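# Lower the cover fully onto the toaster

## Task

Set the cover onto the toaster so that it is seated completely, pressed fully down, and stays there once the robot lets go.

## Robot and tools

ROBOT AND FRAME. Two arms, left_arm and right_arm, work over one table. All positions use a single scene frame in metres: origin at table-top height, halfway between the two arms' nominal bases; +x runs out across the table, +z is up, and left_arm sits on the +y side (arm names do not match image left/right). A BASES line, if present, gives the calibrated base locations. Orientations are printed as end_effector_quat_wxyz. On each gripper the fingers extend along its own +z axis and spread along its y axis; end_effector_position is the point between the pads, roughly 1 cm short of the fingertips. Printed positions can be a little off, more so at long reach, and friction or weight can leave a gripper about 1 cm from its command in free air.

execute_actions(actions, cameras). actions is a list of actions; each action is a list of 1 to 15 rows, and every row is one 1/30 s control step. An action always lasts 15 steps; if it has fewer rows, its final row is repeated. Each row holds 14 numbers in [-1, 1], both arms always: left_arm dx, dy, dz, rx, ry, rz, opening, then right_arm in the same order. The six pose numbers are an offset, not a pose: measured along scene axes from that arm's Hand target as it was when the action began, with turning done about the Hand target's position; rx, ry, rz form one rotation vector. 1.0 equals 0.6 m or 180 degrees. Rows within one action do not add up (each counts from the action's start), but successive actions do, so repeating an offset keeps moving the arm. Sending six zeros re-commands the current Hand target. opening is absolute, not an offset: +1 fully open (0.094 m), -1 closed; a 0 is a real command, so resend the present value to keep a gripper as it is. An empty actions list just returns state and images. cameras picks images: omitted, null or ["all"] gives all, [] gives none; a wrong name voids the call.

move(target, speed, blend, opening_speed, blocking, cameras). target is one 14-number row laid out as above, or a list of up to 15 such rows that differ only in pose; every row is an offset from the same starting Hand targets, not from the previous row. Each gripper follows a straight path, rotating the shorter way, with no avoidance of objects or the other arm; all paths finish together, take at least 0.5 s and are cut off at 10 s. speed is path top speed in m/s, 0.002 to 0.5 (default 0.25), rotation capped at twice that in rad/s; one value or one per target. blend (m) rounds corners between listed targets; 0 stops at each. opening_speed (per second on the -1..1 scale, at least 0.2) ramps the fingers instead of sending the opening at once. blocking=false returns after about 0.5 s while the motion continues; other motion calls are refused until a result shows it ended, so use wait or stop. Faster moves lag and stray more and strike harder; aiming far beyond a contact pushes harder. The result adds a move: line with the ending (done, off_target, moving, held, fault) and limits (paced = command clipped, held = steps withheld). done means at rest within 10 mm and 2 degrees; it says nothing about contact.

wait(seconds) runs the scene 0 to 10 s holding last commands; it returns early if a running move ends. stop() brakes a running move; fingers continue unless opening_speed was set. zoom_image(camera, region) enlarges part of a camera's latest image; region is [x0, y0, x1, y1] in pixels from the top-left, at most 504 by 504. finished_scene(scene) ends the scene (scene 1 here) and cannot be undone; call it only when the cover sits fully down.

CAMERAS. cam_head_left, cam_head_right, cam_high, cam_low (896x504 each), cam_left_wrist, cam_right_wrist (616x616).

RESULT LINES. Hand target is each arm's current commanded pose after clipping; the next offsets start from it. Each step the command is clipped to within 100 mm and 20 degrees of the measured gripper pose, so the Hand target may fall short of what you asked; continue from it. A gripper blocked by an object keeps pressing toward its target until you command the target back beyond the gripper. Tool commands shows present gripper commands. grip_measured is the finger opening on the command scale (slightly wide when empty, about 0.064 below a hard part's width when squeezing hard); grip pressure rises sharply as the command goes below the first-touch reading, reaching full force about 0.11 below. To release, command well above grip_measured. grip_effort_nm is gripper motor effort (negative closing), not pad force. Joint positions list six joints plus the gripper width in metres; joint torques include the arm's own weight, have offsets and noise, and torques 3 and 4 wrap at ±28 N m. Step readings list positions at some control steps; HELD marks steps where an arm's command was withheld. A pose unreachable line means the clearance check blocked that arm (it does not guard gripper-to-gripper contact). Joint ranges in rad: waist ±2.880, shoulder 0 to 3.142, elbow 0 to 3.019 (straight 2.964), wrist pitch -1.693 to 1.571, wrist yaw ±1.571, wrist roll ±2.094.

CAUTIONS. A held part may occasionally be jerked briefly; grip firmly. Nothing may fall or be left off the table. Avoid dropping the cover, releasing it while it moves, slamming it down, hard impacts, heavy pushes, and above all arm-on-arm collisions, which can end the task as a failure. Holding loads, reaching far out or pushing at unreachable poses heats motors; MOTOR HOT warns near 85 °C and at 100 °C an OVER-TEMPERATURE FAULT drops that arm for 30 s or more. Smooth, short, low-effort motions are preferred.

Each tool is called after ">>>" by a JSON object that holds its "method" and its "body", one argument or row to a line.

## Session

>>> {"method": "execute_actions", "body": {
  "actions": []
}}

Scene clock: 0.00 s.
left_arm: end_effector_position=(+0.6859, +0.2742, +0.1082) grip_measured=+1.000 grip_effort_nm=n/a end_effector_quat_wxyz=(+0.188, -0.316, +0.888, +0.275) | right_arm: end_effector_position=(+0.9121, -0.3845, +0.2661) grip_measured=+1.000 grip_effort_nm=n/a end_effector_quat_wxyz=(+0.405, +0.051, +0.893, -0.187)
Joint positions: left_arm=[-0.131 2.278 2.089 -1.275 -0.672 -0.774 0.094] | right_arm=[-0.156 2.417 2.555 -0.817 0.293 -0.146 0.094]
Joint velocities: left_arm=[-0.005 -0.015 0.007 0.002 0.022 -0.066 0] | right_arm=[-0.005 -0.005 0.007 -0.012 -0.095 -0.007 0]
Joint torques (N m): no reading
Heat: left arm: hottest shoulder 29 °C; right arm: hottest shoulder 33 °C.
Hand target: left_arm +0.6933, +0.2733, +0.1226; +0.202, -0.321, +0.886, +0.268 | right_arm +0.9154, -0.3848, +0.2776; +0.416, +0.053, +0.888, -0.187
Tool commands: left_gripper/opening=+1.0 right_gripper/opening=+1.0

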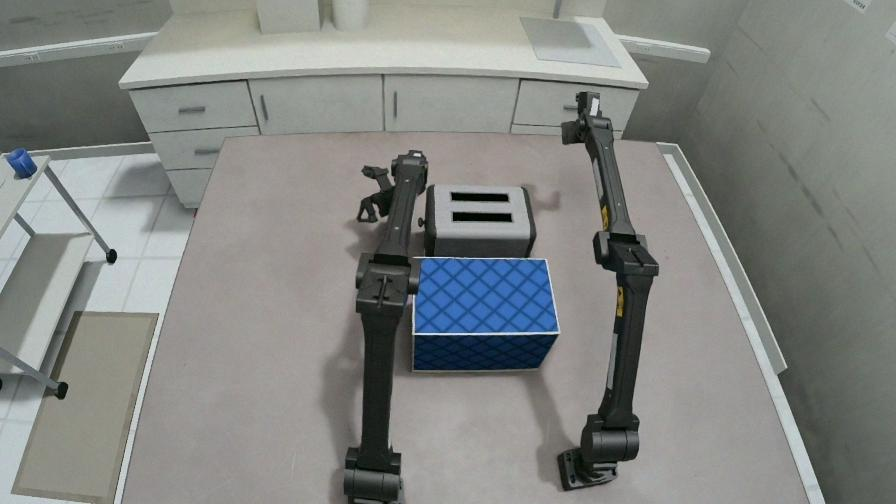

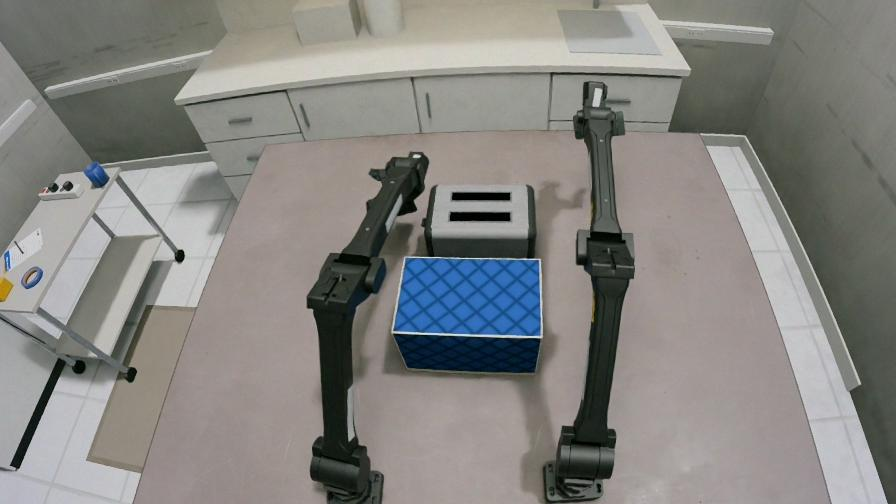

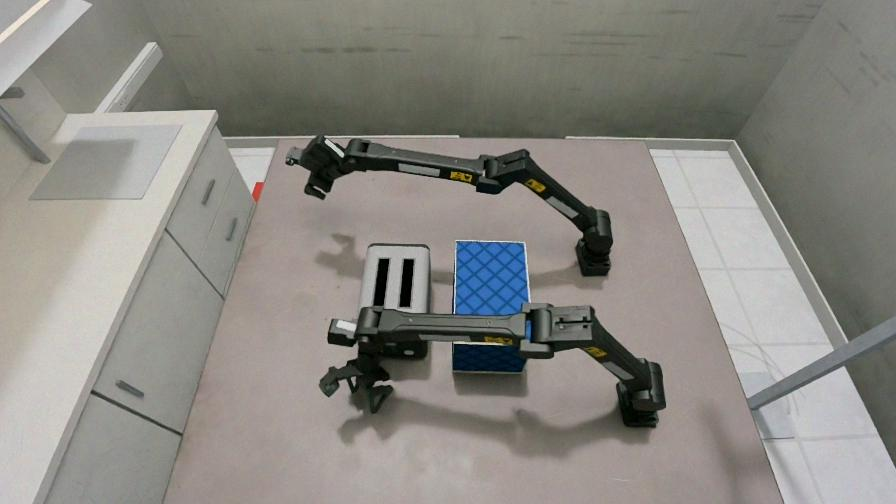

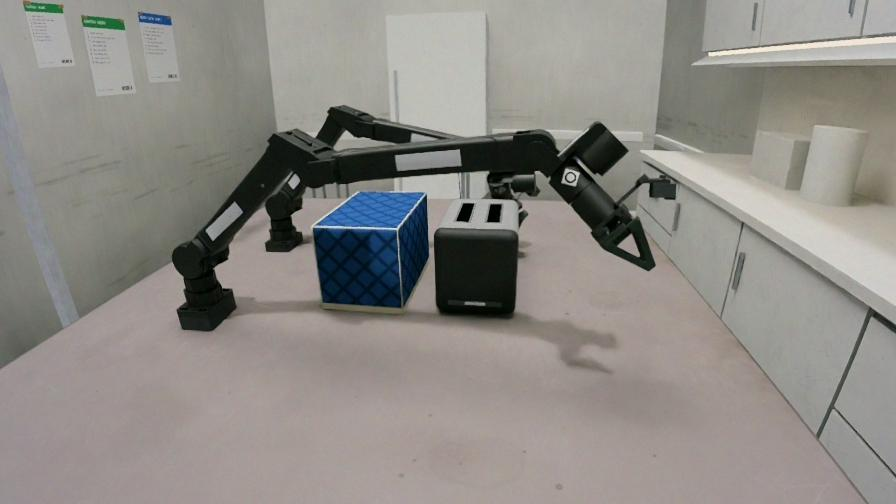

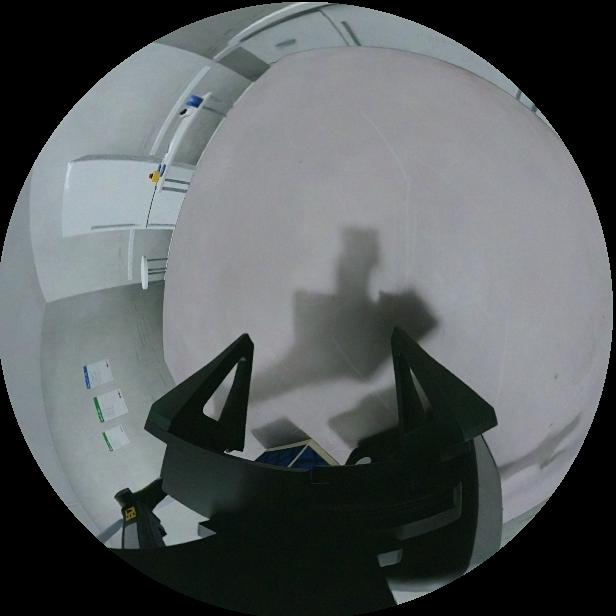

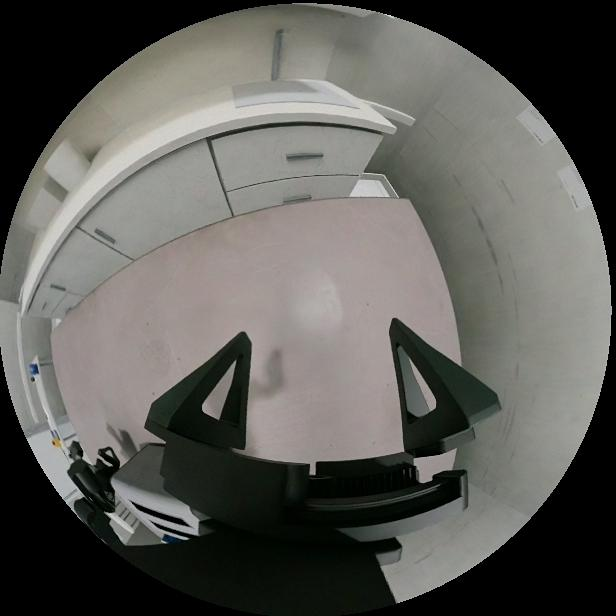

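>>> {"method": "zoom_image", "body": {
  "camera": "cam_head_right",
  "region": [360, 160, 600, 400]
}}

>>> {"method": "zoom_image", "body": {
  "camera": "cam_low",
  "region": [280, 160, 580, 340]
}}

>>> {"method": "zoom_image", "body": {
  "camera": "cam_high",
  "region": [300, 210, 560, 420]
}}

Scaled by 2.100.

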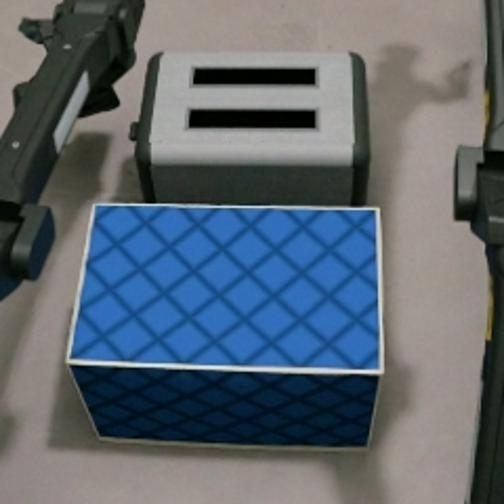

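Scaled by 1.680.

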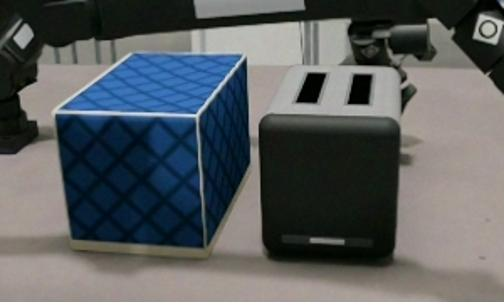

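Scaled by 1.938.

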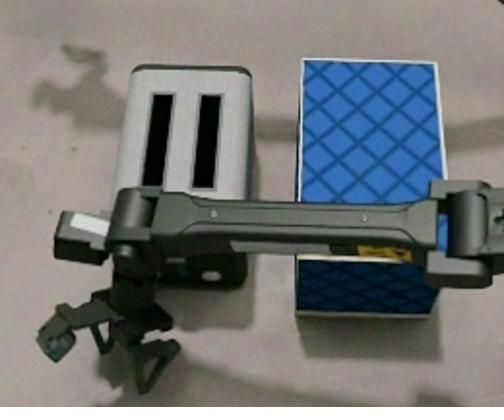

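>>> {"method": "move", "body": {
  "target": [-0.588,0.13,0.295,-0.456,0.079,0.278,1,-0.958,0.045,0.037,0.51,0.295,-0.38,1]
}}

Scene clock: 45.80 s.
left_arm: end_effector_position=(+0.3471, +0.3454, +0.2939) grip_measured=+1.000 grip_effort_nm=-0.007 end_effector_quat_wxyz=(+0.178, +0.684, -0.644, +0.294) | right_arm: end_effector_position=(+0.3488, -0.3613, +0.3030) grip_measured=+1.000 grip_effort_nm=-0.007 end_effector_quat_wxyz=(-0.131, +0.693, +0.652, +0.278)
Joint positions: left_arm=[0.494 1.436 1.356 -1.68 0.68 -1.066 0.094] | right_arm=[-0.684 1.368 1.28 -1.673 -0.599 0.927 0.094]
Joint velocities: left_arm=[0.005 -0.015 -0.002 -0.002 -0.022 -0.051 0] | right_arm=[-0.015 -0.005 -0.017 -0.002 -0.022 -0.007 0]
Joint torques (N m): left_arm=[0.97 -13.92 7.25 -0.68 0.51 -0.01] | right_arm=[-2.08 -9.11 7.64 -0.34 -0.49 0.3]
Heat: left arm: hottest shoulder 37 °C; right arm: hottest shoulder 37 °C.
Hand target: left_arm +0.3423, +0.3493, +0.3034; +0.270, +0.655, -0.652, +0.270 | right_arm +0.3419, -0.3613, +0.3064; -0.268, +0.656, +0.655, +0.261
Off the commanded pose: left_arm 0.011 m, 11 deg | right_arm 0.009 m, 17 deg.
joint sent to its limit (left arm) — joint 4 (wrist pitch), lower limit. The joint targets are off in position and orientation.
joint sent to its limit (right arm) — joint 4 (wrist pitch), lower limit. The joint targets are off in position and orientation.
move: off_target (left_arm, right_arm)

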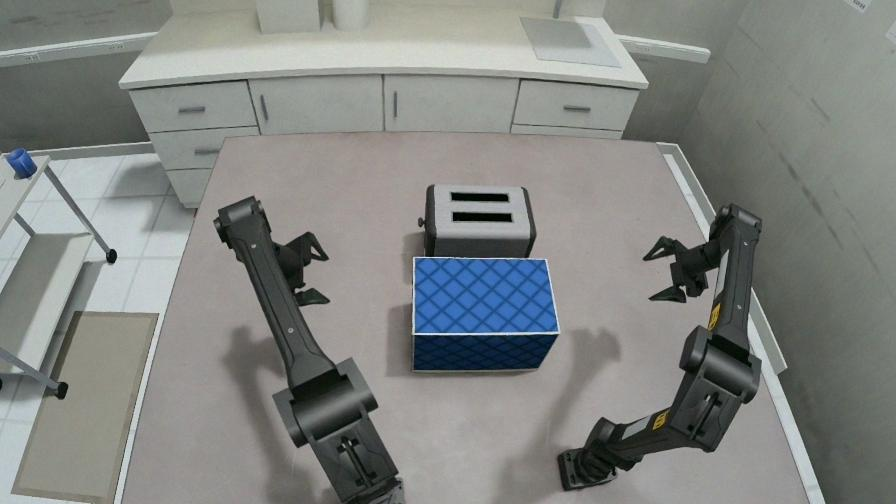

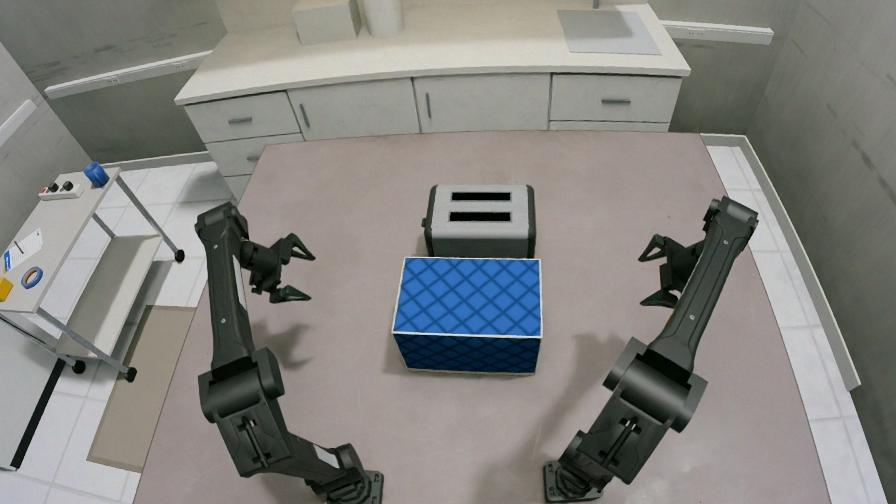

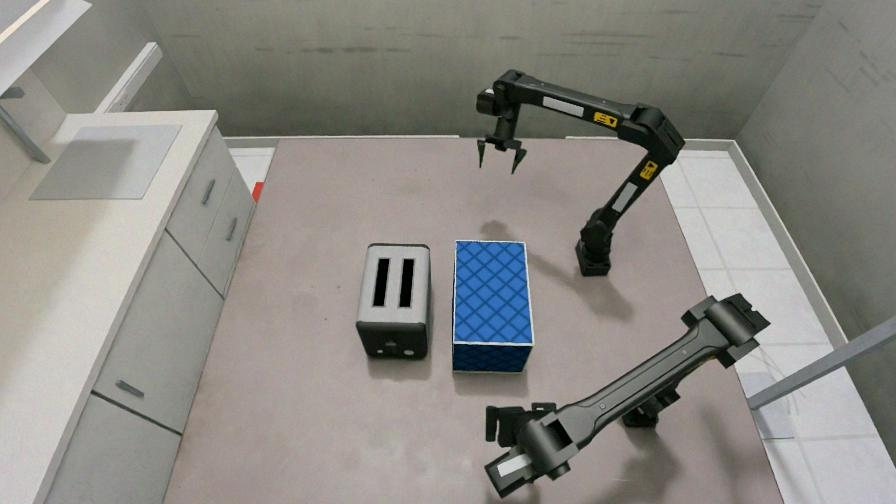

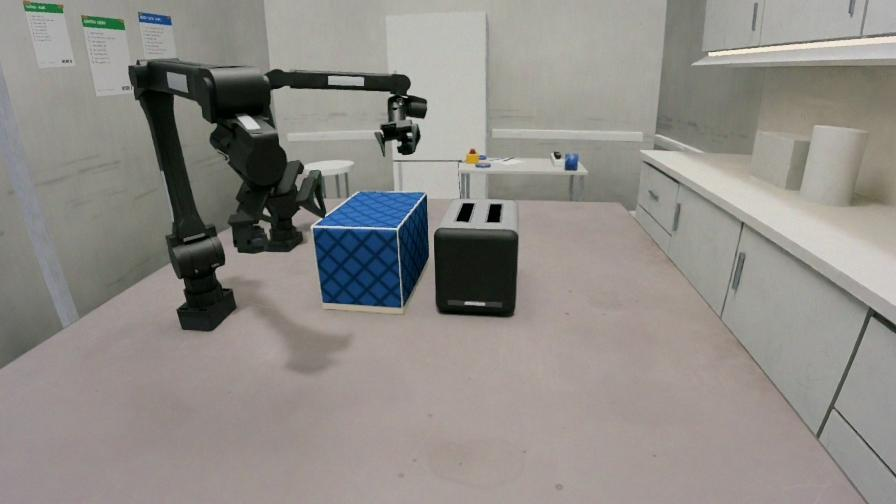

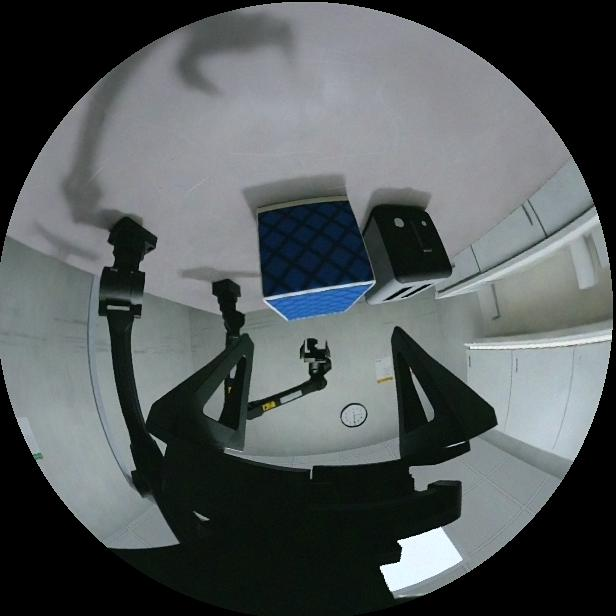

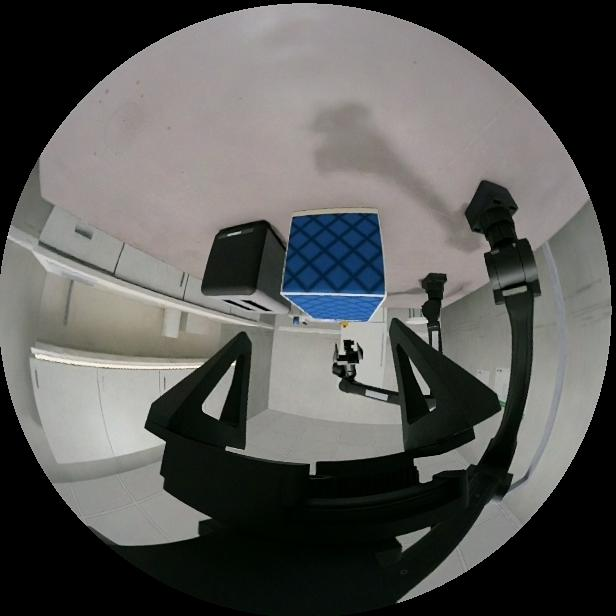

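>>> {"method": "move", "body": {
  "target": [0,-0.05,-0.267,0,0,0,1,0,0.07,-0.27,0,0,0,1]
}}

Scene clock: 54.47 s.
left_arm: end_effector_position=(+0.3348, +0.3248, +0.1438) grip_measured=+1.000 grip_effort_nm=-0.002 end_effector_quat_wxyz=(+0.275, +0.666, -0.641, +0.266) | right_arm: end_effector_position=(+0.3387, -0.3218, +0.1508) grip_measured=+1.000 grip_effort_nm=-0.007 end_effector_quat_wxyz=(-0.261, +0.664, +0.650, +0.261)
Joint positions: left_arm=[0.461 1.633 1.129 -1.486 0.684 -0.991 0.094] | right_arm=[-0.614 1.593 1.045 -1.49 -0.618 0.864 0.094]
Joint velocities: left_arm=[-0.005 -0.005 -0.002 -0.002 0.066 0.037 0] | right_arm=[0.005 -0.015 -0.017 -0.002 -0.037 -0.022 0]
Joint torques (N m): left_arm=[-1.14 -13.16 6.6 -0.36 0.46 0.18] | right_arm=[-0.03 -8 6.56 -0.35 -0.47 -0.02]
Heat: left arm: hottest shoulder 35 °C; right arm: hottest shoulder 37 °C.
Hand target: left_arm +0.3415, +0.3216, +0.1434; +0.270, +0.657, -0.651, +0.269 | right_arm +0.3404, -0.3172, +0.1439; -0.268, +0.656, +0.656, +0.262
Off the commanded pose: left_arm 0.009 m, 2 deg | right_arm 0.008 m, 1 deg.
move: done

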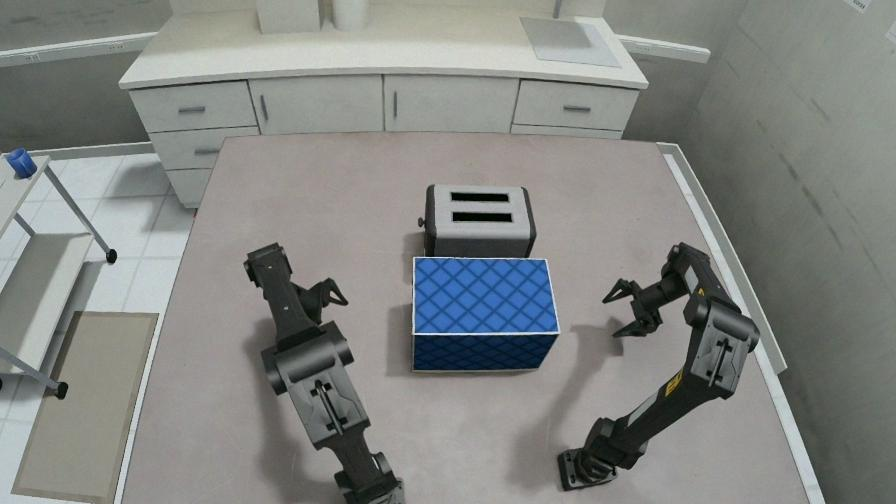

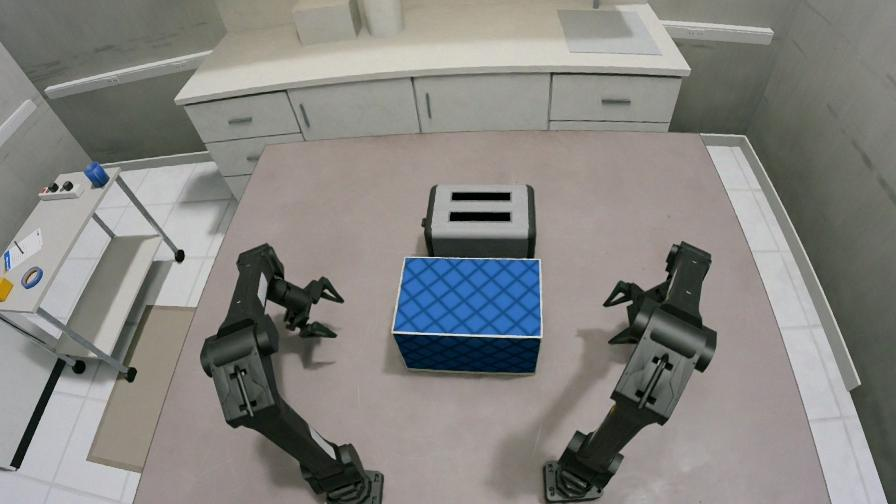

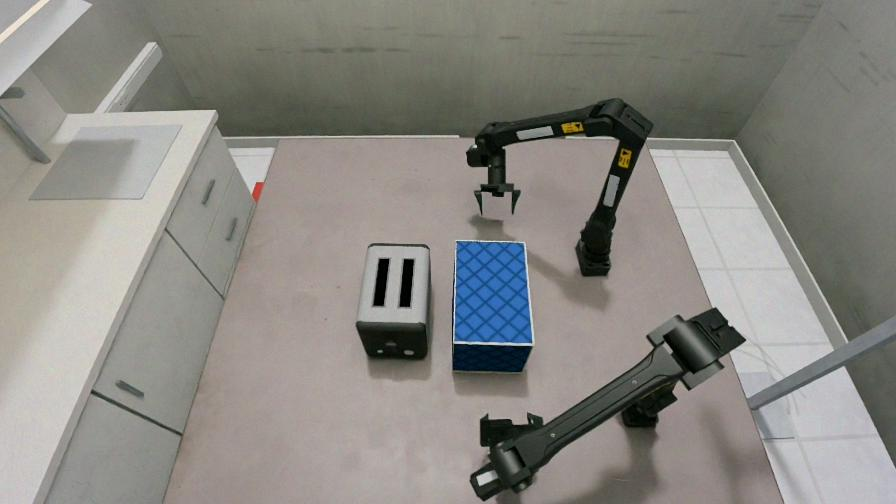

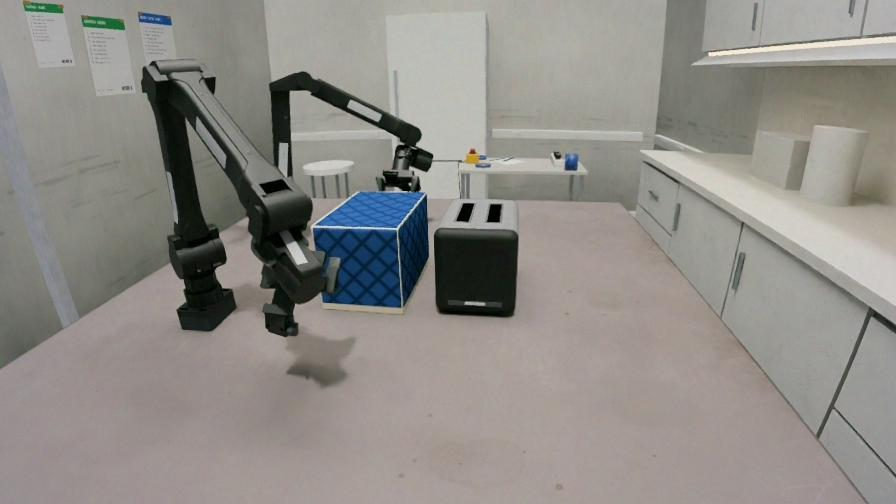

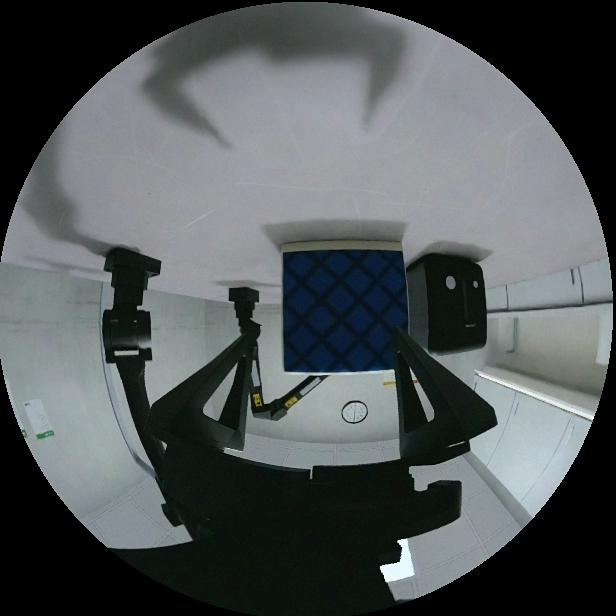

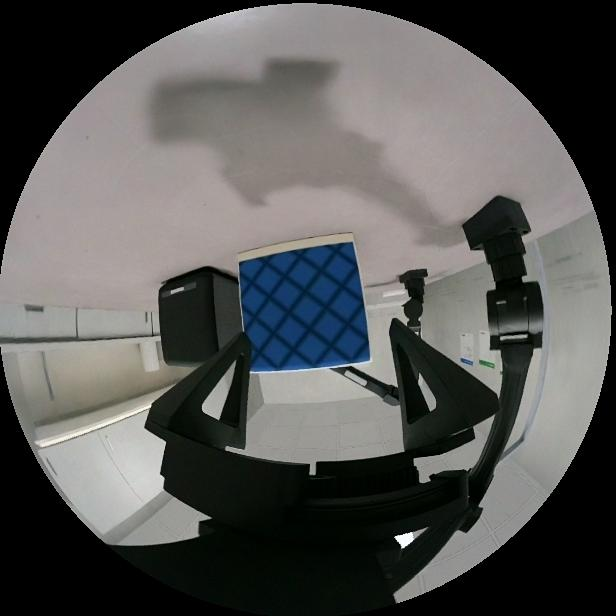

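>>> {"method": "move", "body": {
  "target": [0.05,-0.19,0,0,0,0,1,0.05,0.19,0,0,0,0,1],
  "speed": 0.15
}}

Scene clock: 60.83 s.
left_arm: end_effector_position=(+0.3665, +0.2123, +0.1326) grip_measured=+1.000 grip_effort_nm=-0.007 end_effector_quat_wxyz=(+0.283, +0.660, -0.645, +0.261) | right_arm: end_effector_position=(+0.3736, -0.2065, +0.1418) grip_measured=+1.000 grip_effort_nm=-0.012 end_effector_quat_wxyz=(-0.273, +0.654, +0.655, +0.264)
Joint positions: left_arm=[0.179 1.604 1.07 -1.247 0.769 -1.326 0.094] | right_arm=[-0.305 1.543 0.964 -1.262 -0.74 1.196 0.094]
Joint velocities: left_arm=[-0.015 -0.005 -0.002 -0.007 -0.051 -0.022 0] | right_arm=[-0.015 -0.005 -0.007 0.002 -0.051 -0.022 0]
Joint torques (N m): left_arm=[-1.03 -15.97 6.12 0.01 0.4 -0.05] | right_arm=[-0.15 -10.11 6.04 -0.12 -0.45 0.31]
Heat: left arm: hottest shoulder 35 °C; right arm: hottest shoulder 36 °C.
Hand target: left_arm +0.3689, +0.2080, +0.1421; +0.272, +0.656, -0.651, +0.268 | right_arm +0.3709, -0.2019, +0.1462; -0.269, +0.654, +0.655, +0.266
Off the commanded pose: left_arm 0.013 m, 2 deg | right_arm 0.005 m, 1 deg.
move: off_target (left_arm)

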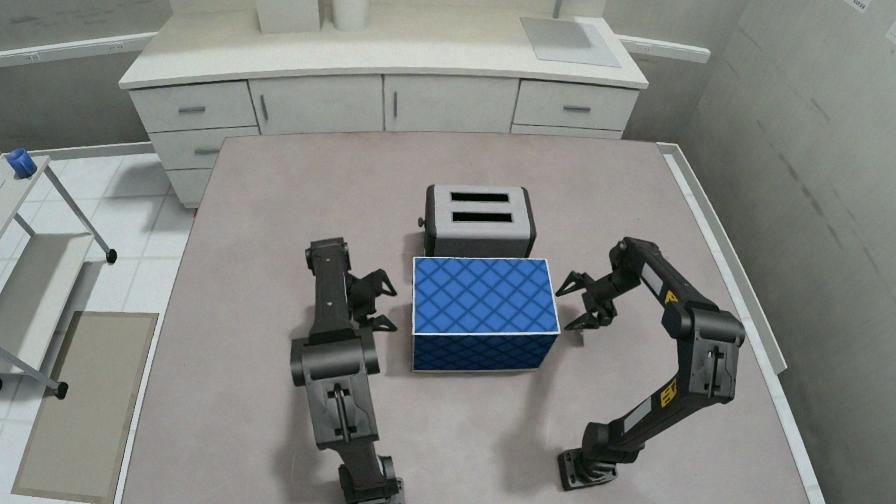

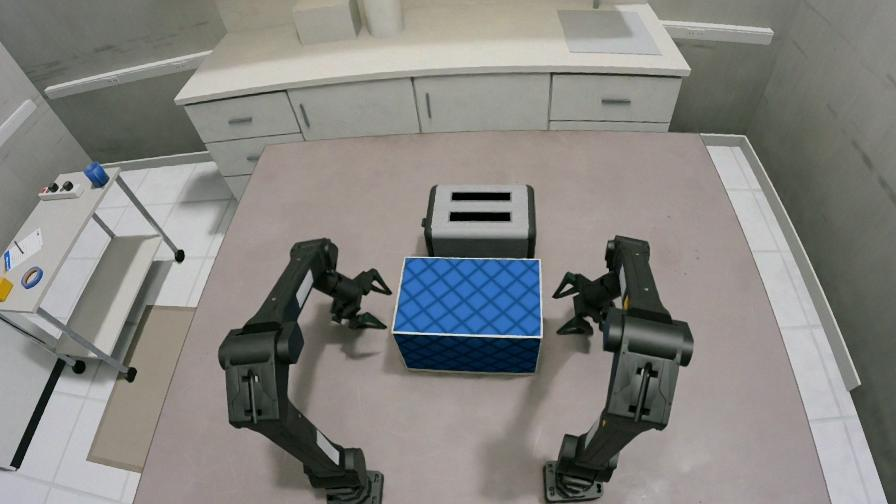

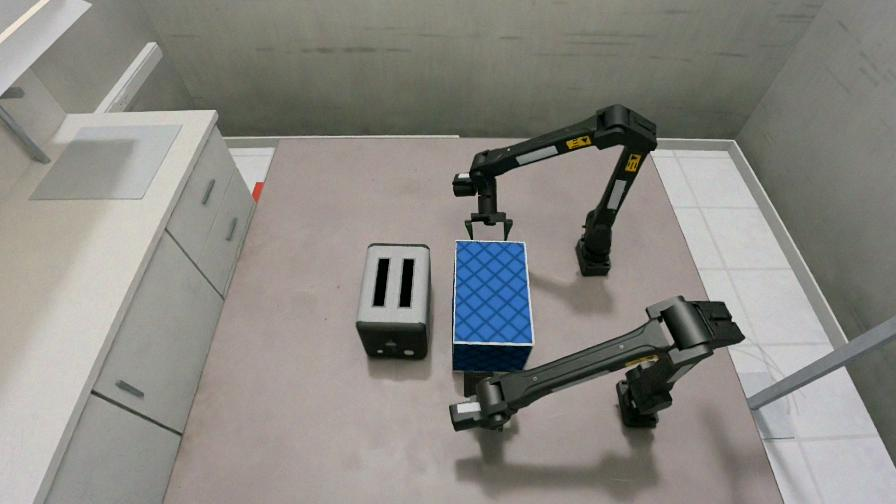

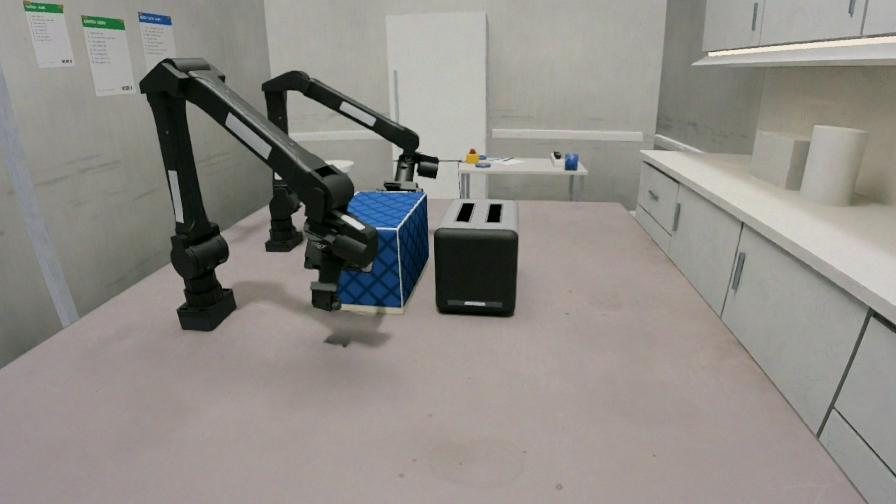

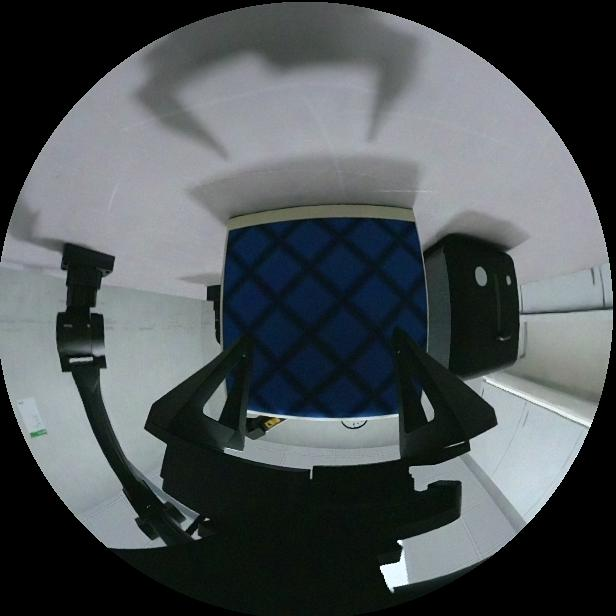

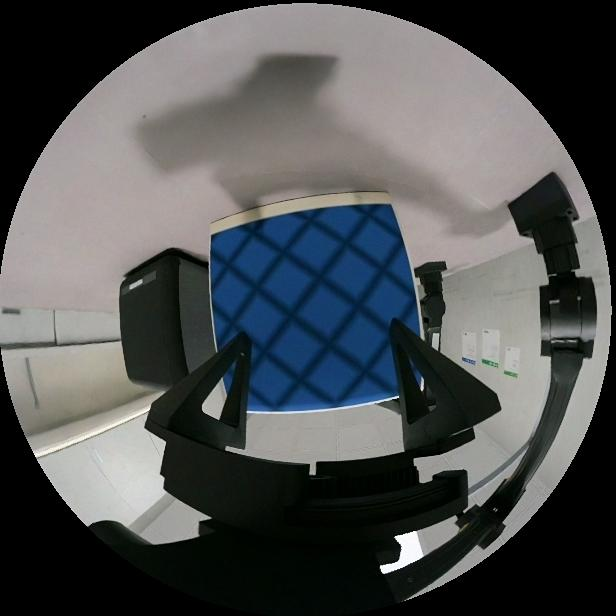

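>>> {"method": "move", "body": {
  "target": [0,-0.06,0,0,0,0,1,0,0.06,0,0,0,0,1],
  "speed": 0.06,
  "cameras": ["cam_head_right","cam_left_wrist","cam_right_wrist"]
}}

Scene clock: 67.40 s.
left_arm: end_effector_position=(+0.3660, +0.1781, +0.1316) grip_measured=+1.000 grip_effort_nm=-0.002 end_effector_quat_wxyz=(+0.282, +0.662, -0.645, +0.259) | right_arm: end_effector_position=(+0.3743, -0.1710, +0.1425) grip_measured=+1.000 grip_effort_nm=-0.007 end_effector_quat_wxyz=(-0.272, +0.655, +0.654, +0.265)
Joint positions: left_arm=[0.096 1.577 1.038 -1.162 0.777 -1.443 0.094] | right_arm=[-0.213 1.506 0.928 -1.176 -0.761 1.323 0.094]
Joint velocities: left_arm=[0.005 -0.015 -0.007 -0.017 0.007 0.022 0] | right_arm=[0.005 -0.005 -0.002 -0.002 -0.037 0.022 0]
Joint torques (N m): left_arm=[-1.26 -15.56 6.16 0.14 0.49 -0.06] | right_arm=[0.09 -9.82 6.13 -0.01 -0.54 0.31]
Heat: left arm: hottest shoulder 34 °C; right arm: hottest shoulder 36 °C.
Hand target: left_arm +0.3682, +0.1722, +0.1415; +0.272, +0.656, -0.651, +0.267 | right_arm +0.3710, -0.1656, +0.1470; -0.270, +0.654, +0.655, +0.267
Off the commanded pose: left_arm 0.013 m, 2 deg | right_arm 0.007 m, 0 deg.
move: off_target (left_arm)
Images, in order (width x height): cam_head_right 896x504, cam_left_wrist 616x616, cam_right_wrist 616x616.

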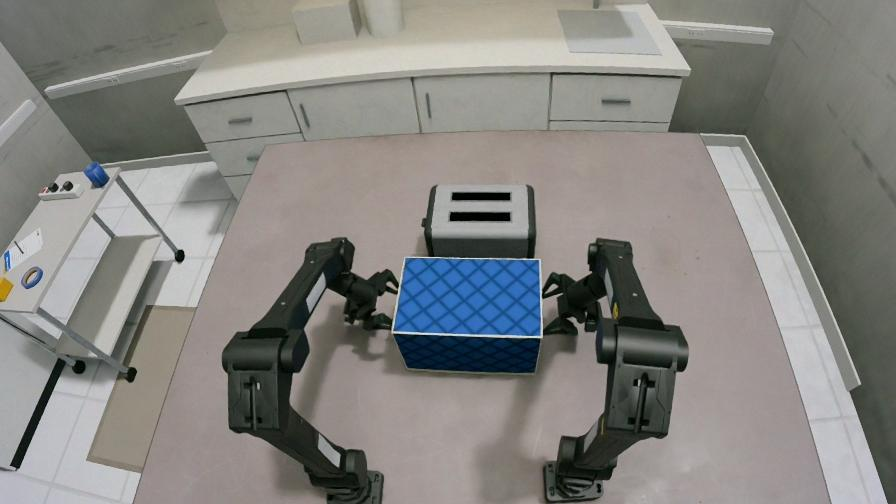

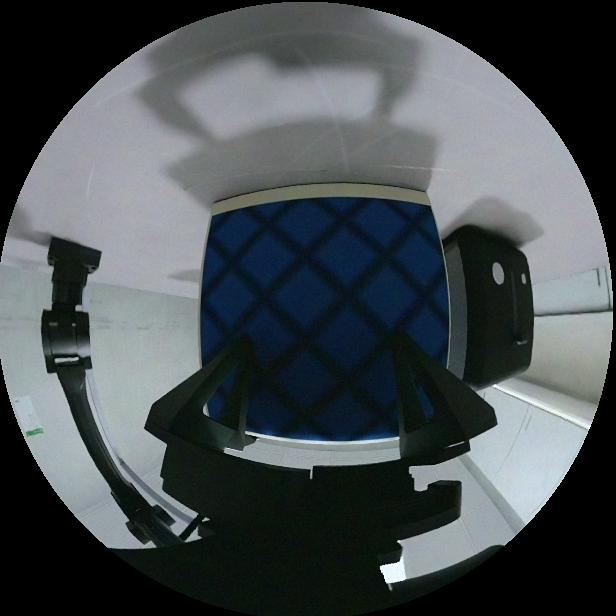

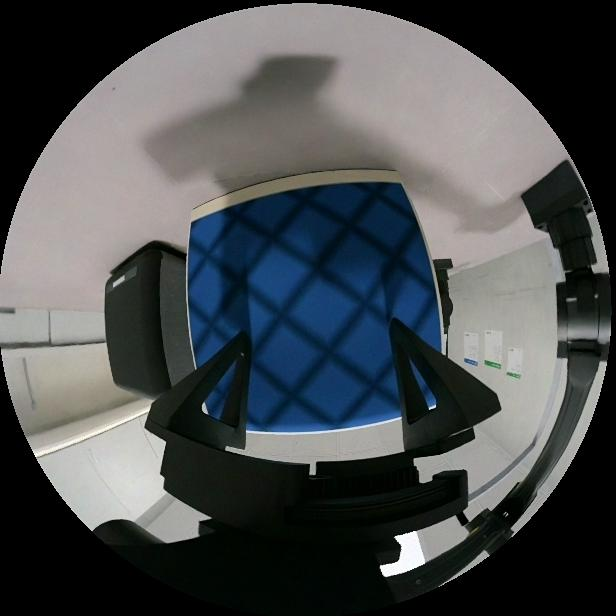

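>>> {"method": "move", "body": {
  "target": [0,-0.035,0,0,0,0,1,0,0.035,0,0,0,0,1],
  "speed": 0.04,
  "cameras": ["cam_left_wrist","cam_right_wrist"]
}}

>>> {"method": "move", "body": {
  "target": [0,-0.035,0,0,0,0,1,0,0.035,0,0,0,0,1],
  "speed": 0.04
}}

Scene clock: 71.97 s.
left_arm: end_effector_position=(+0.3659, +0.1583, +0.1309) grip_measured=+1.000 grip_effort_nm=-0.007 end_effector_quat_wxyz=(+0.281, +0.662, -0.645, +0.258) | right_arm: end_effector_position=(+0.3748, -0.1507, +0.1427) grip_measured=+1.000 grip_effort_nm=-0.007 end_effector_quat_wxyz=(-0.271, +0.655, +0.653, +0.265)
Joint positions: left_arm=[0.046 1.564 1.024 -1.112 0.779 -1.512 0.094] | right_arm=[-0.158 1.488 0.911 -1.122 -0.769 1.401 0.094]
Joint velocities: left_arm=[-0.015 -0.015 -0.002 0.007 -0.11 0.022 0] | right_arm=[-0.005 -0.005 0.002 0.007 -0.081 -0.051 0]
Joint torques (N m): left_arm=[-1.08 -15.33 6.17 0.27 0.56 -0.07] | right_arm=[0.21 -9.7 6.19 0.13 -0.6 0.32]
Heat: left arm: hottest shoulder 34 °C; right arm: hottest shoulder 36 °C.
Hand target: left_arm +0.3678, +0.1514, +0.1411; +0.273, +0.656, -0.652, +0.267 | right_arm +0.3710, -0.1443, +0.1473; -0.270, +0.653, +0.655, +0.268
Off the commanded pose: left_arm 0.013 m, 2 deg | right_arm 0.008 m, 0 deg.
move: off_target (left_arm)
Images, in order (width x height): cam_left_wrist 616x616, cam_right_wrist 616x616.

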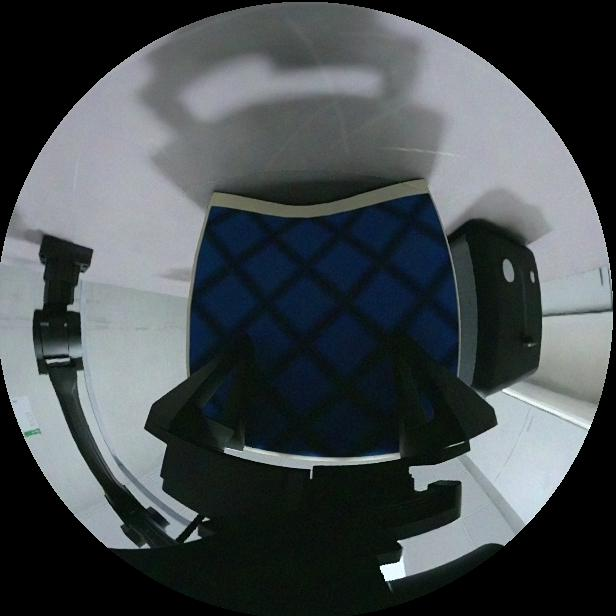

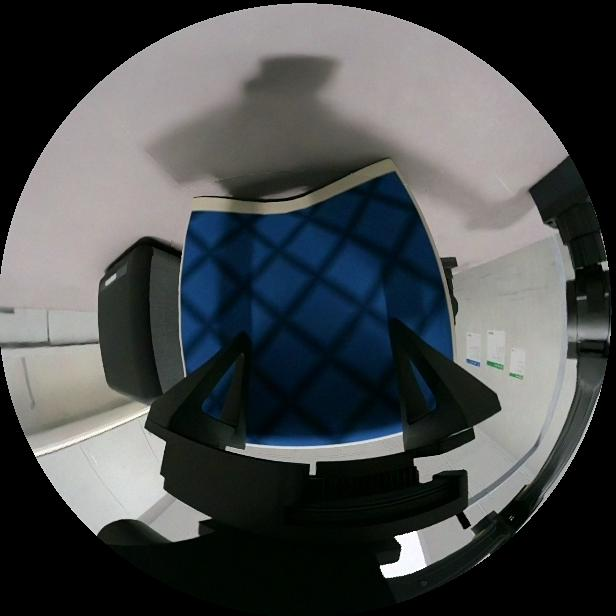

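Scene clock: 73.17 s.
left_arm: end_effector_position=(+0.3660, +0.1405, +0.1289) grip_measured=+1.000 grip_effort_nm=-0.002 end_effector_quat_wxyz=(+0.281, +0.665, -0.643, +0.256) | right_arm: end_effector_position=(+0.3751, -0.1314, +0.1417) grip_measured=+1.000 grip_effort_nm=-0.007 end_effector_quat_wxyz=(-0.271, +0.657, +0.652, +0.264)
Joint positions: left_arm=[0.002 1.557 1.01 -1.06 0.78 -1.583 0.094] | right_arm=[-0.106 1.474 0.894 -1.066 -0.773 1.48 0.094]
Joint velocities: left_arm=[-0.005 0.005 -0.007 -0.007 -0.037 0.007 0] | right_arm=[0.005 0.005 0.002 -0.007 0.007 -0.066 0]
Joint torques (N m): left_arm=[-1.67 -15.38 6.35 0.23 0.57 -0.07] | right_arm=[0.62 -9.64 6.39 0.21 -0.7 0.32]
Heat: left arm: hottest shoulder 34 °C; right arm: hottest shoulder 36 °C.
Hand target: left_arm +0.3675, +0.1306, +0.1407; +0.273, +0.655, -0.652, +0.267 | right_arm +0.3710, -0.1230, +0.1477; -0.270, +0.653, +0.655, +0.268
Off the commanded pose: left_arm 0.016 m, 2 deg | right_arm 0.011 m, 1 deg.
move: off_target (left_arm, right_arm)

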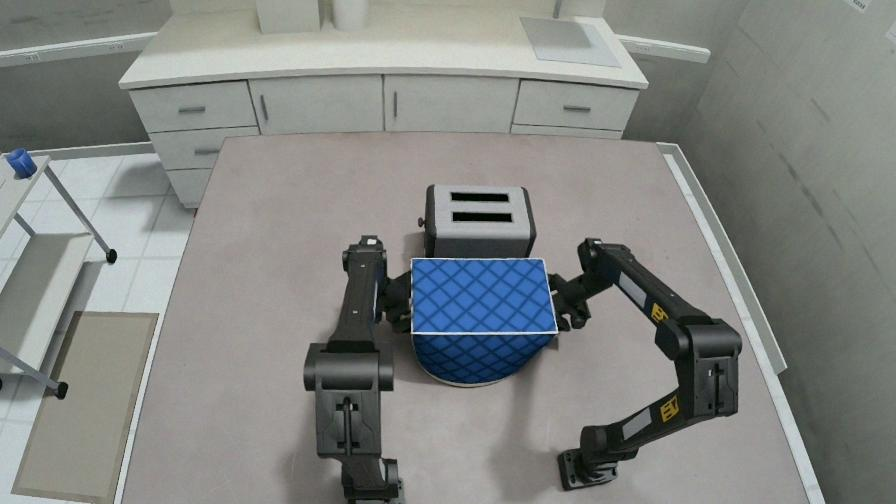

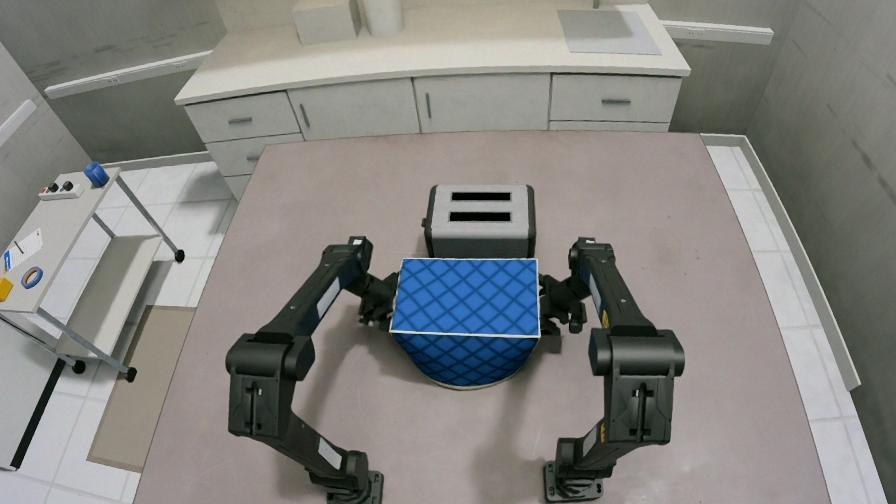

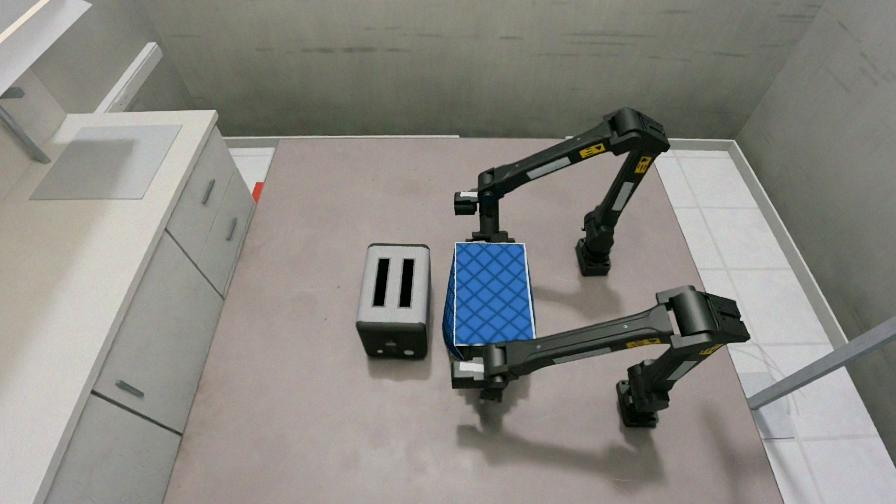

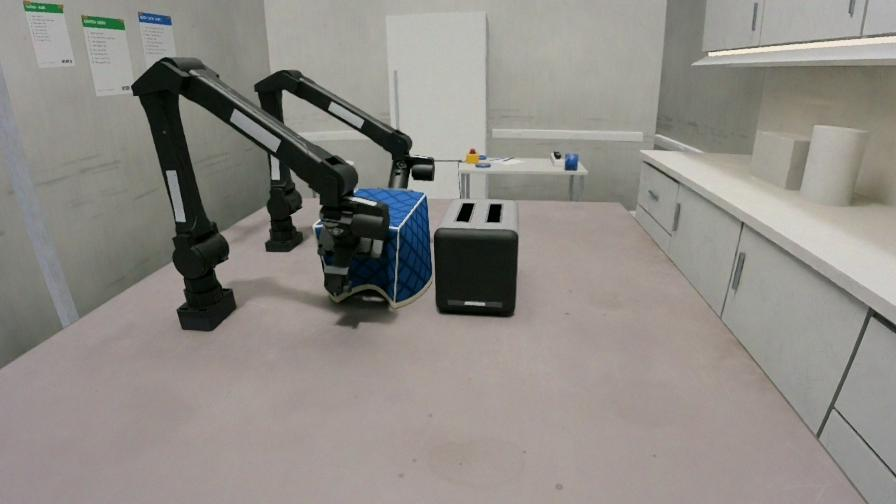

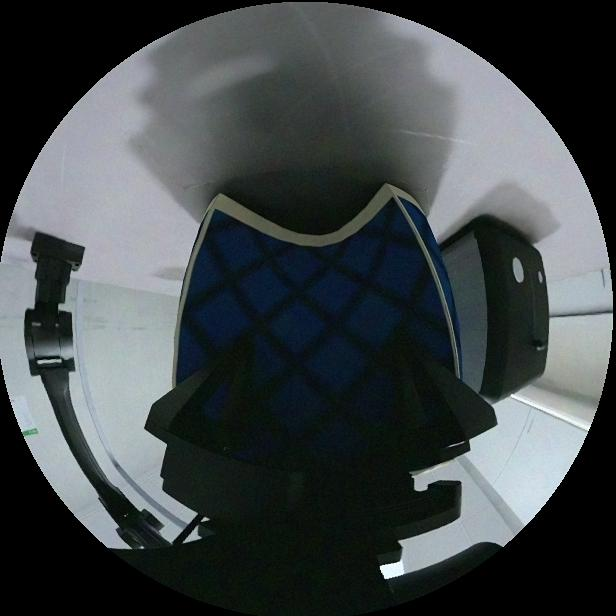

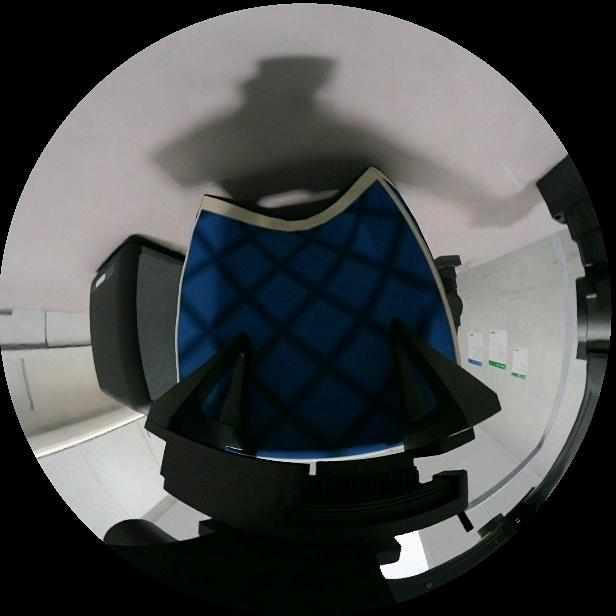

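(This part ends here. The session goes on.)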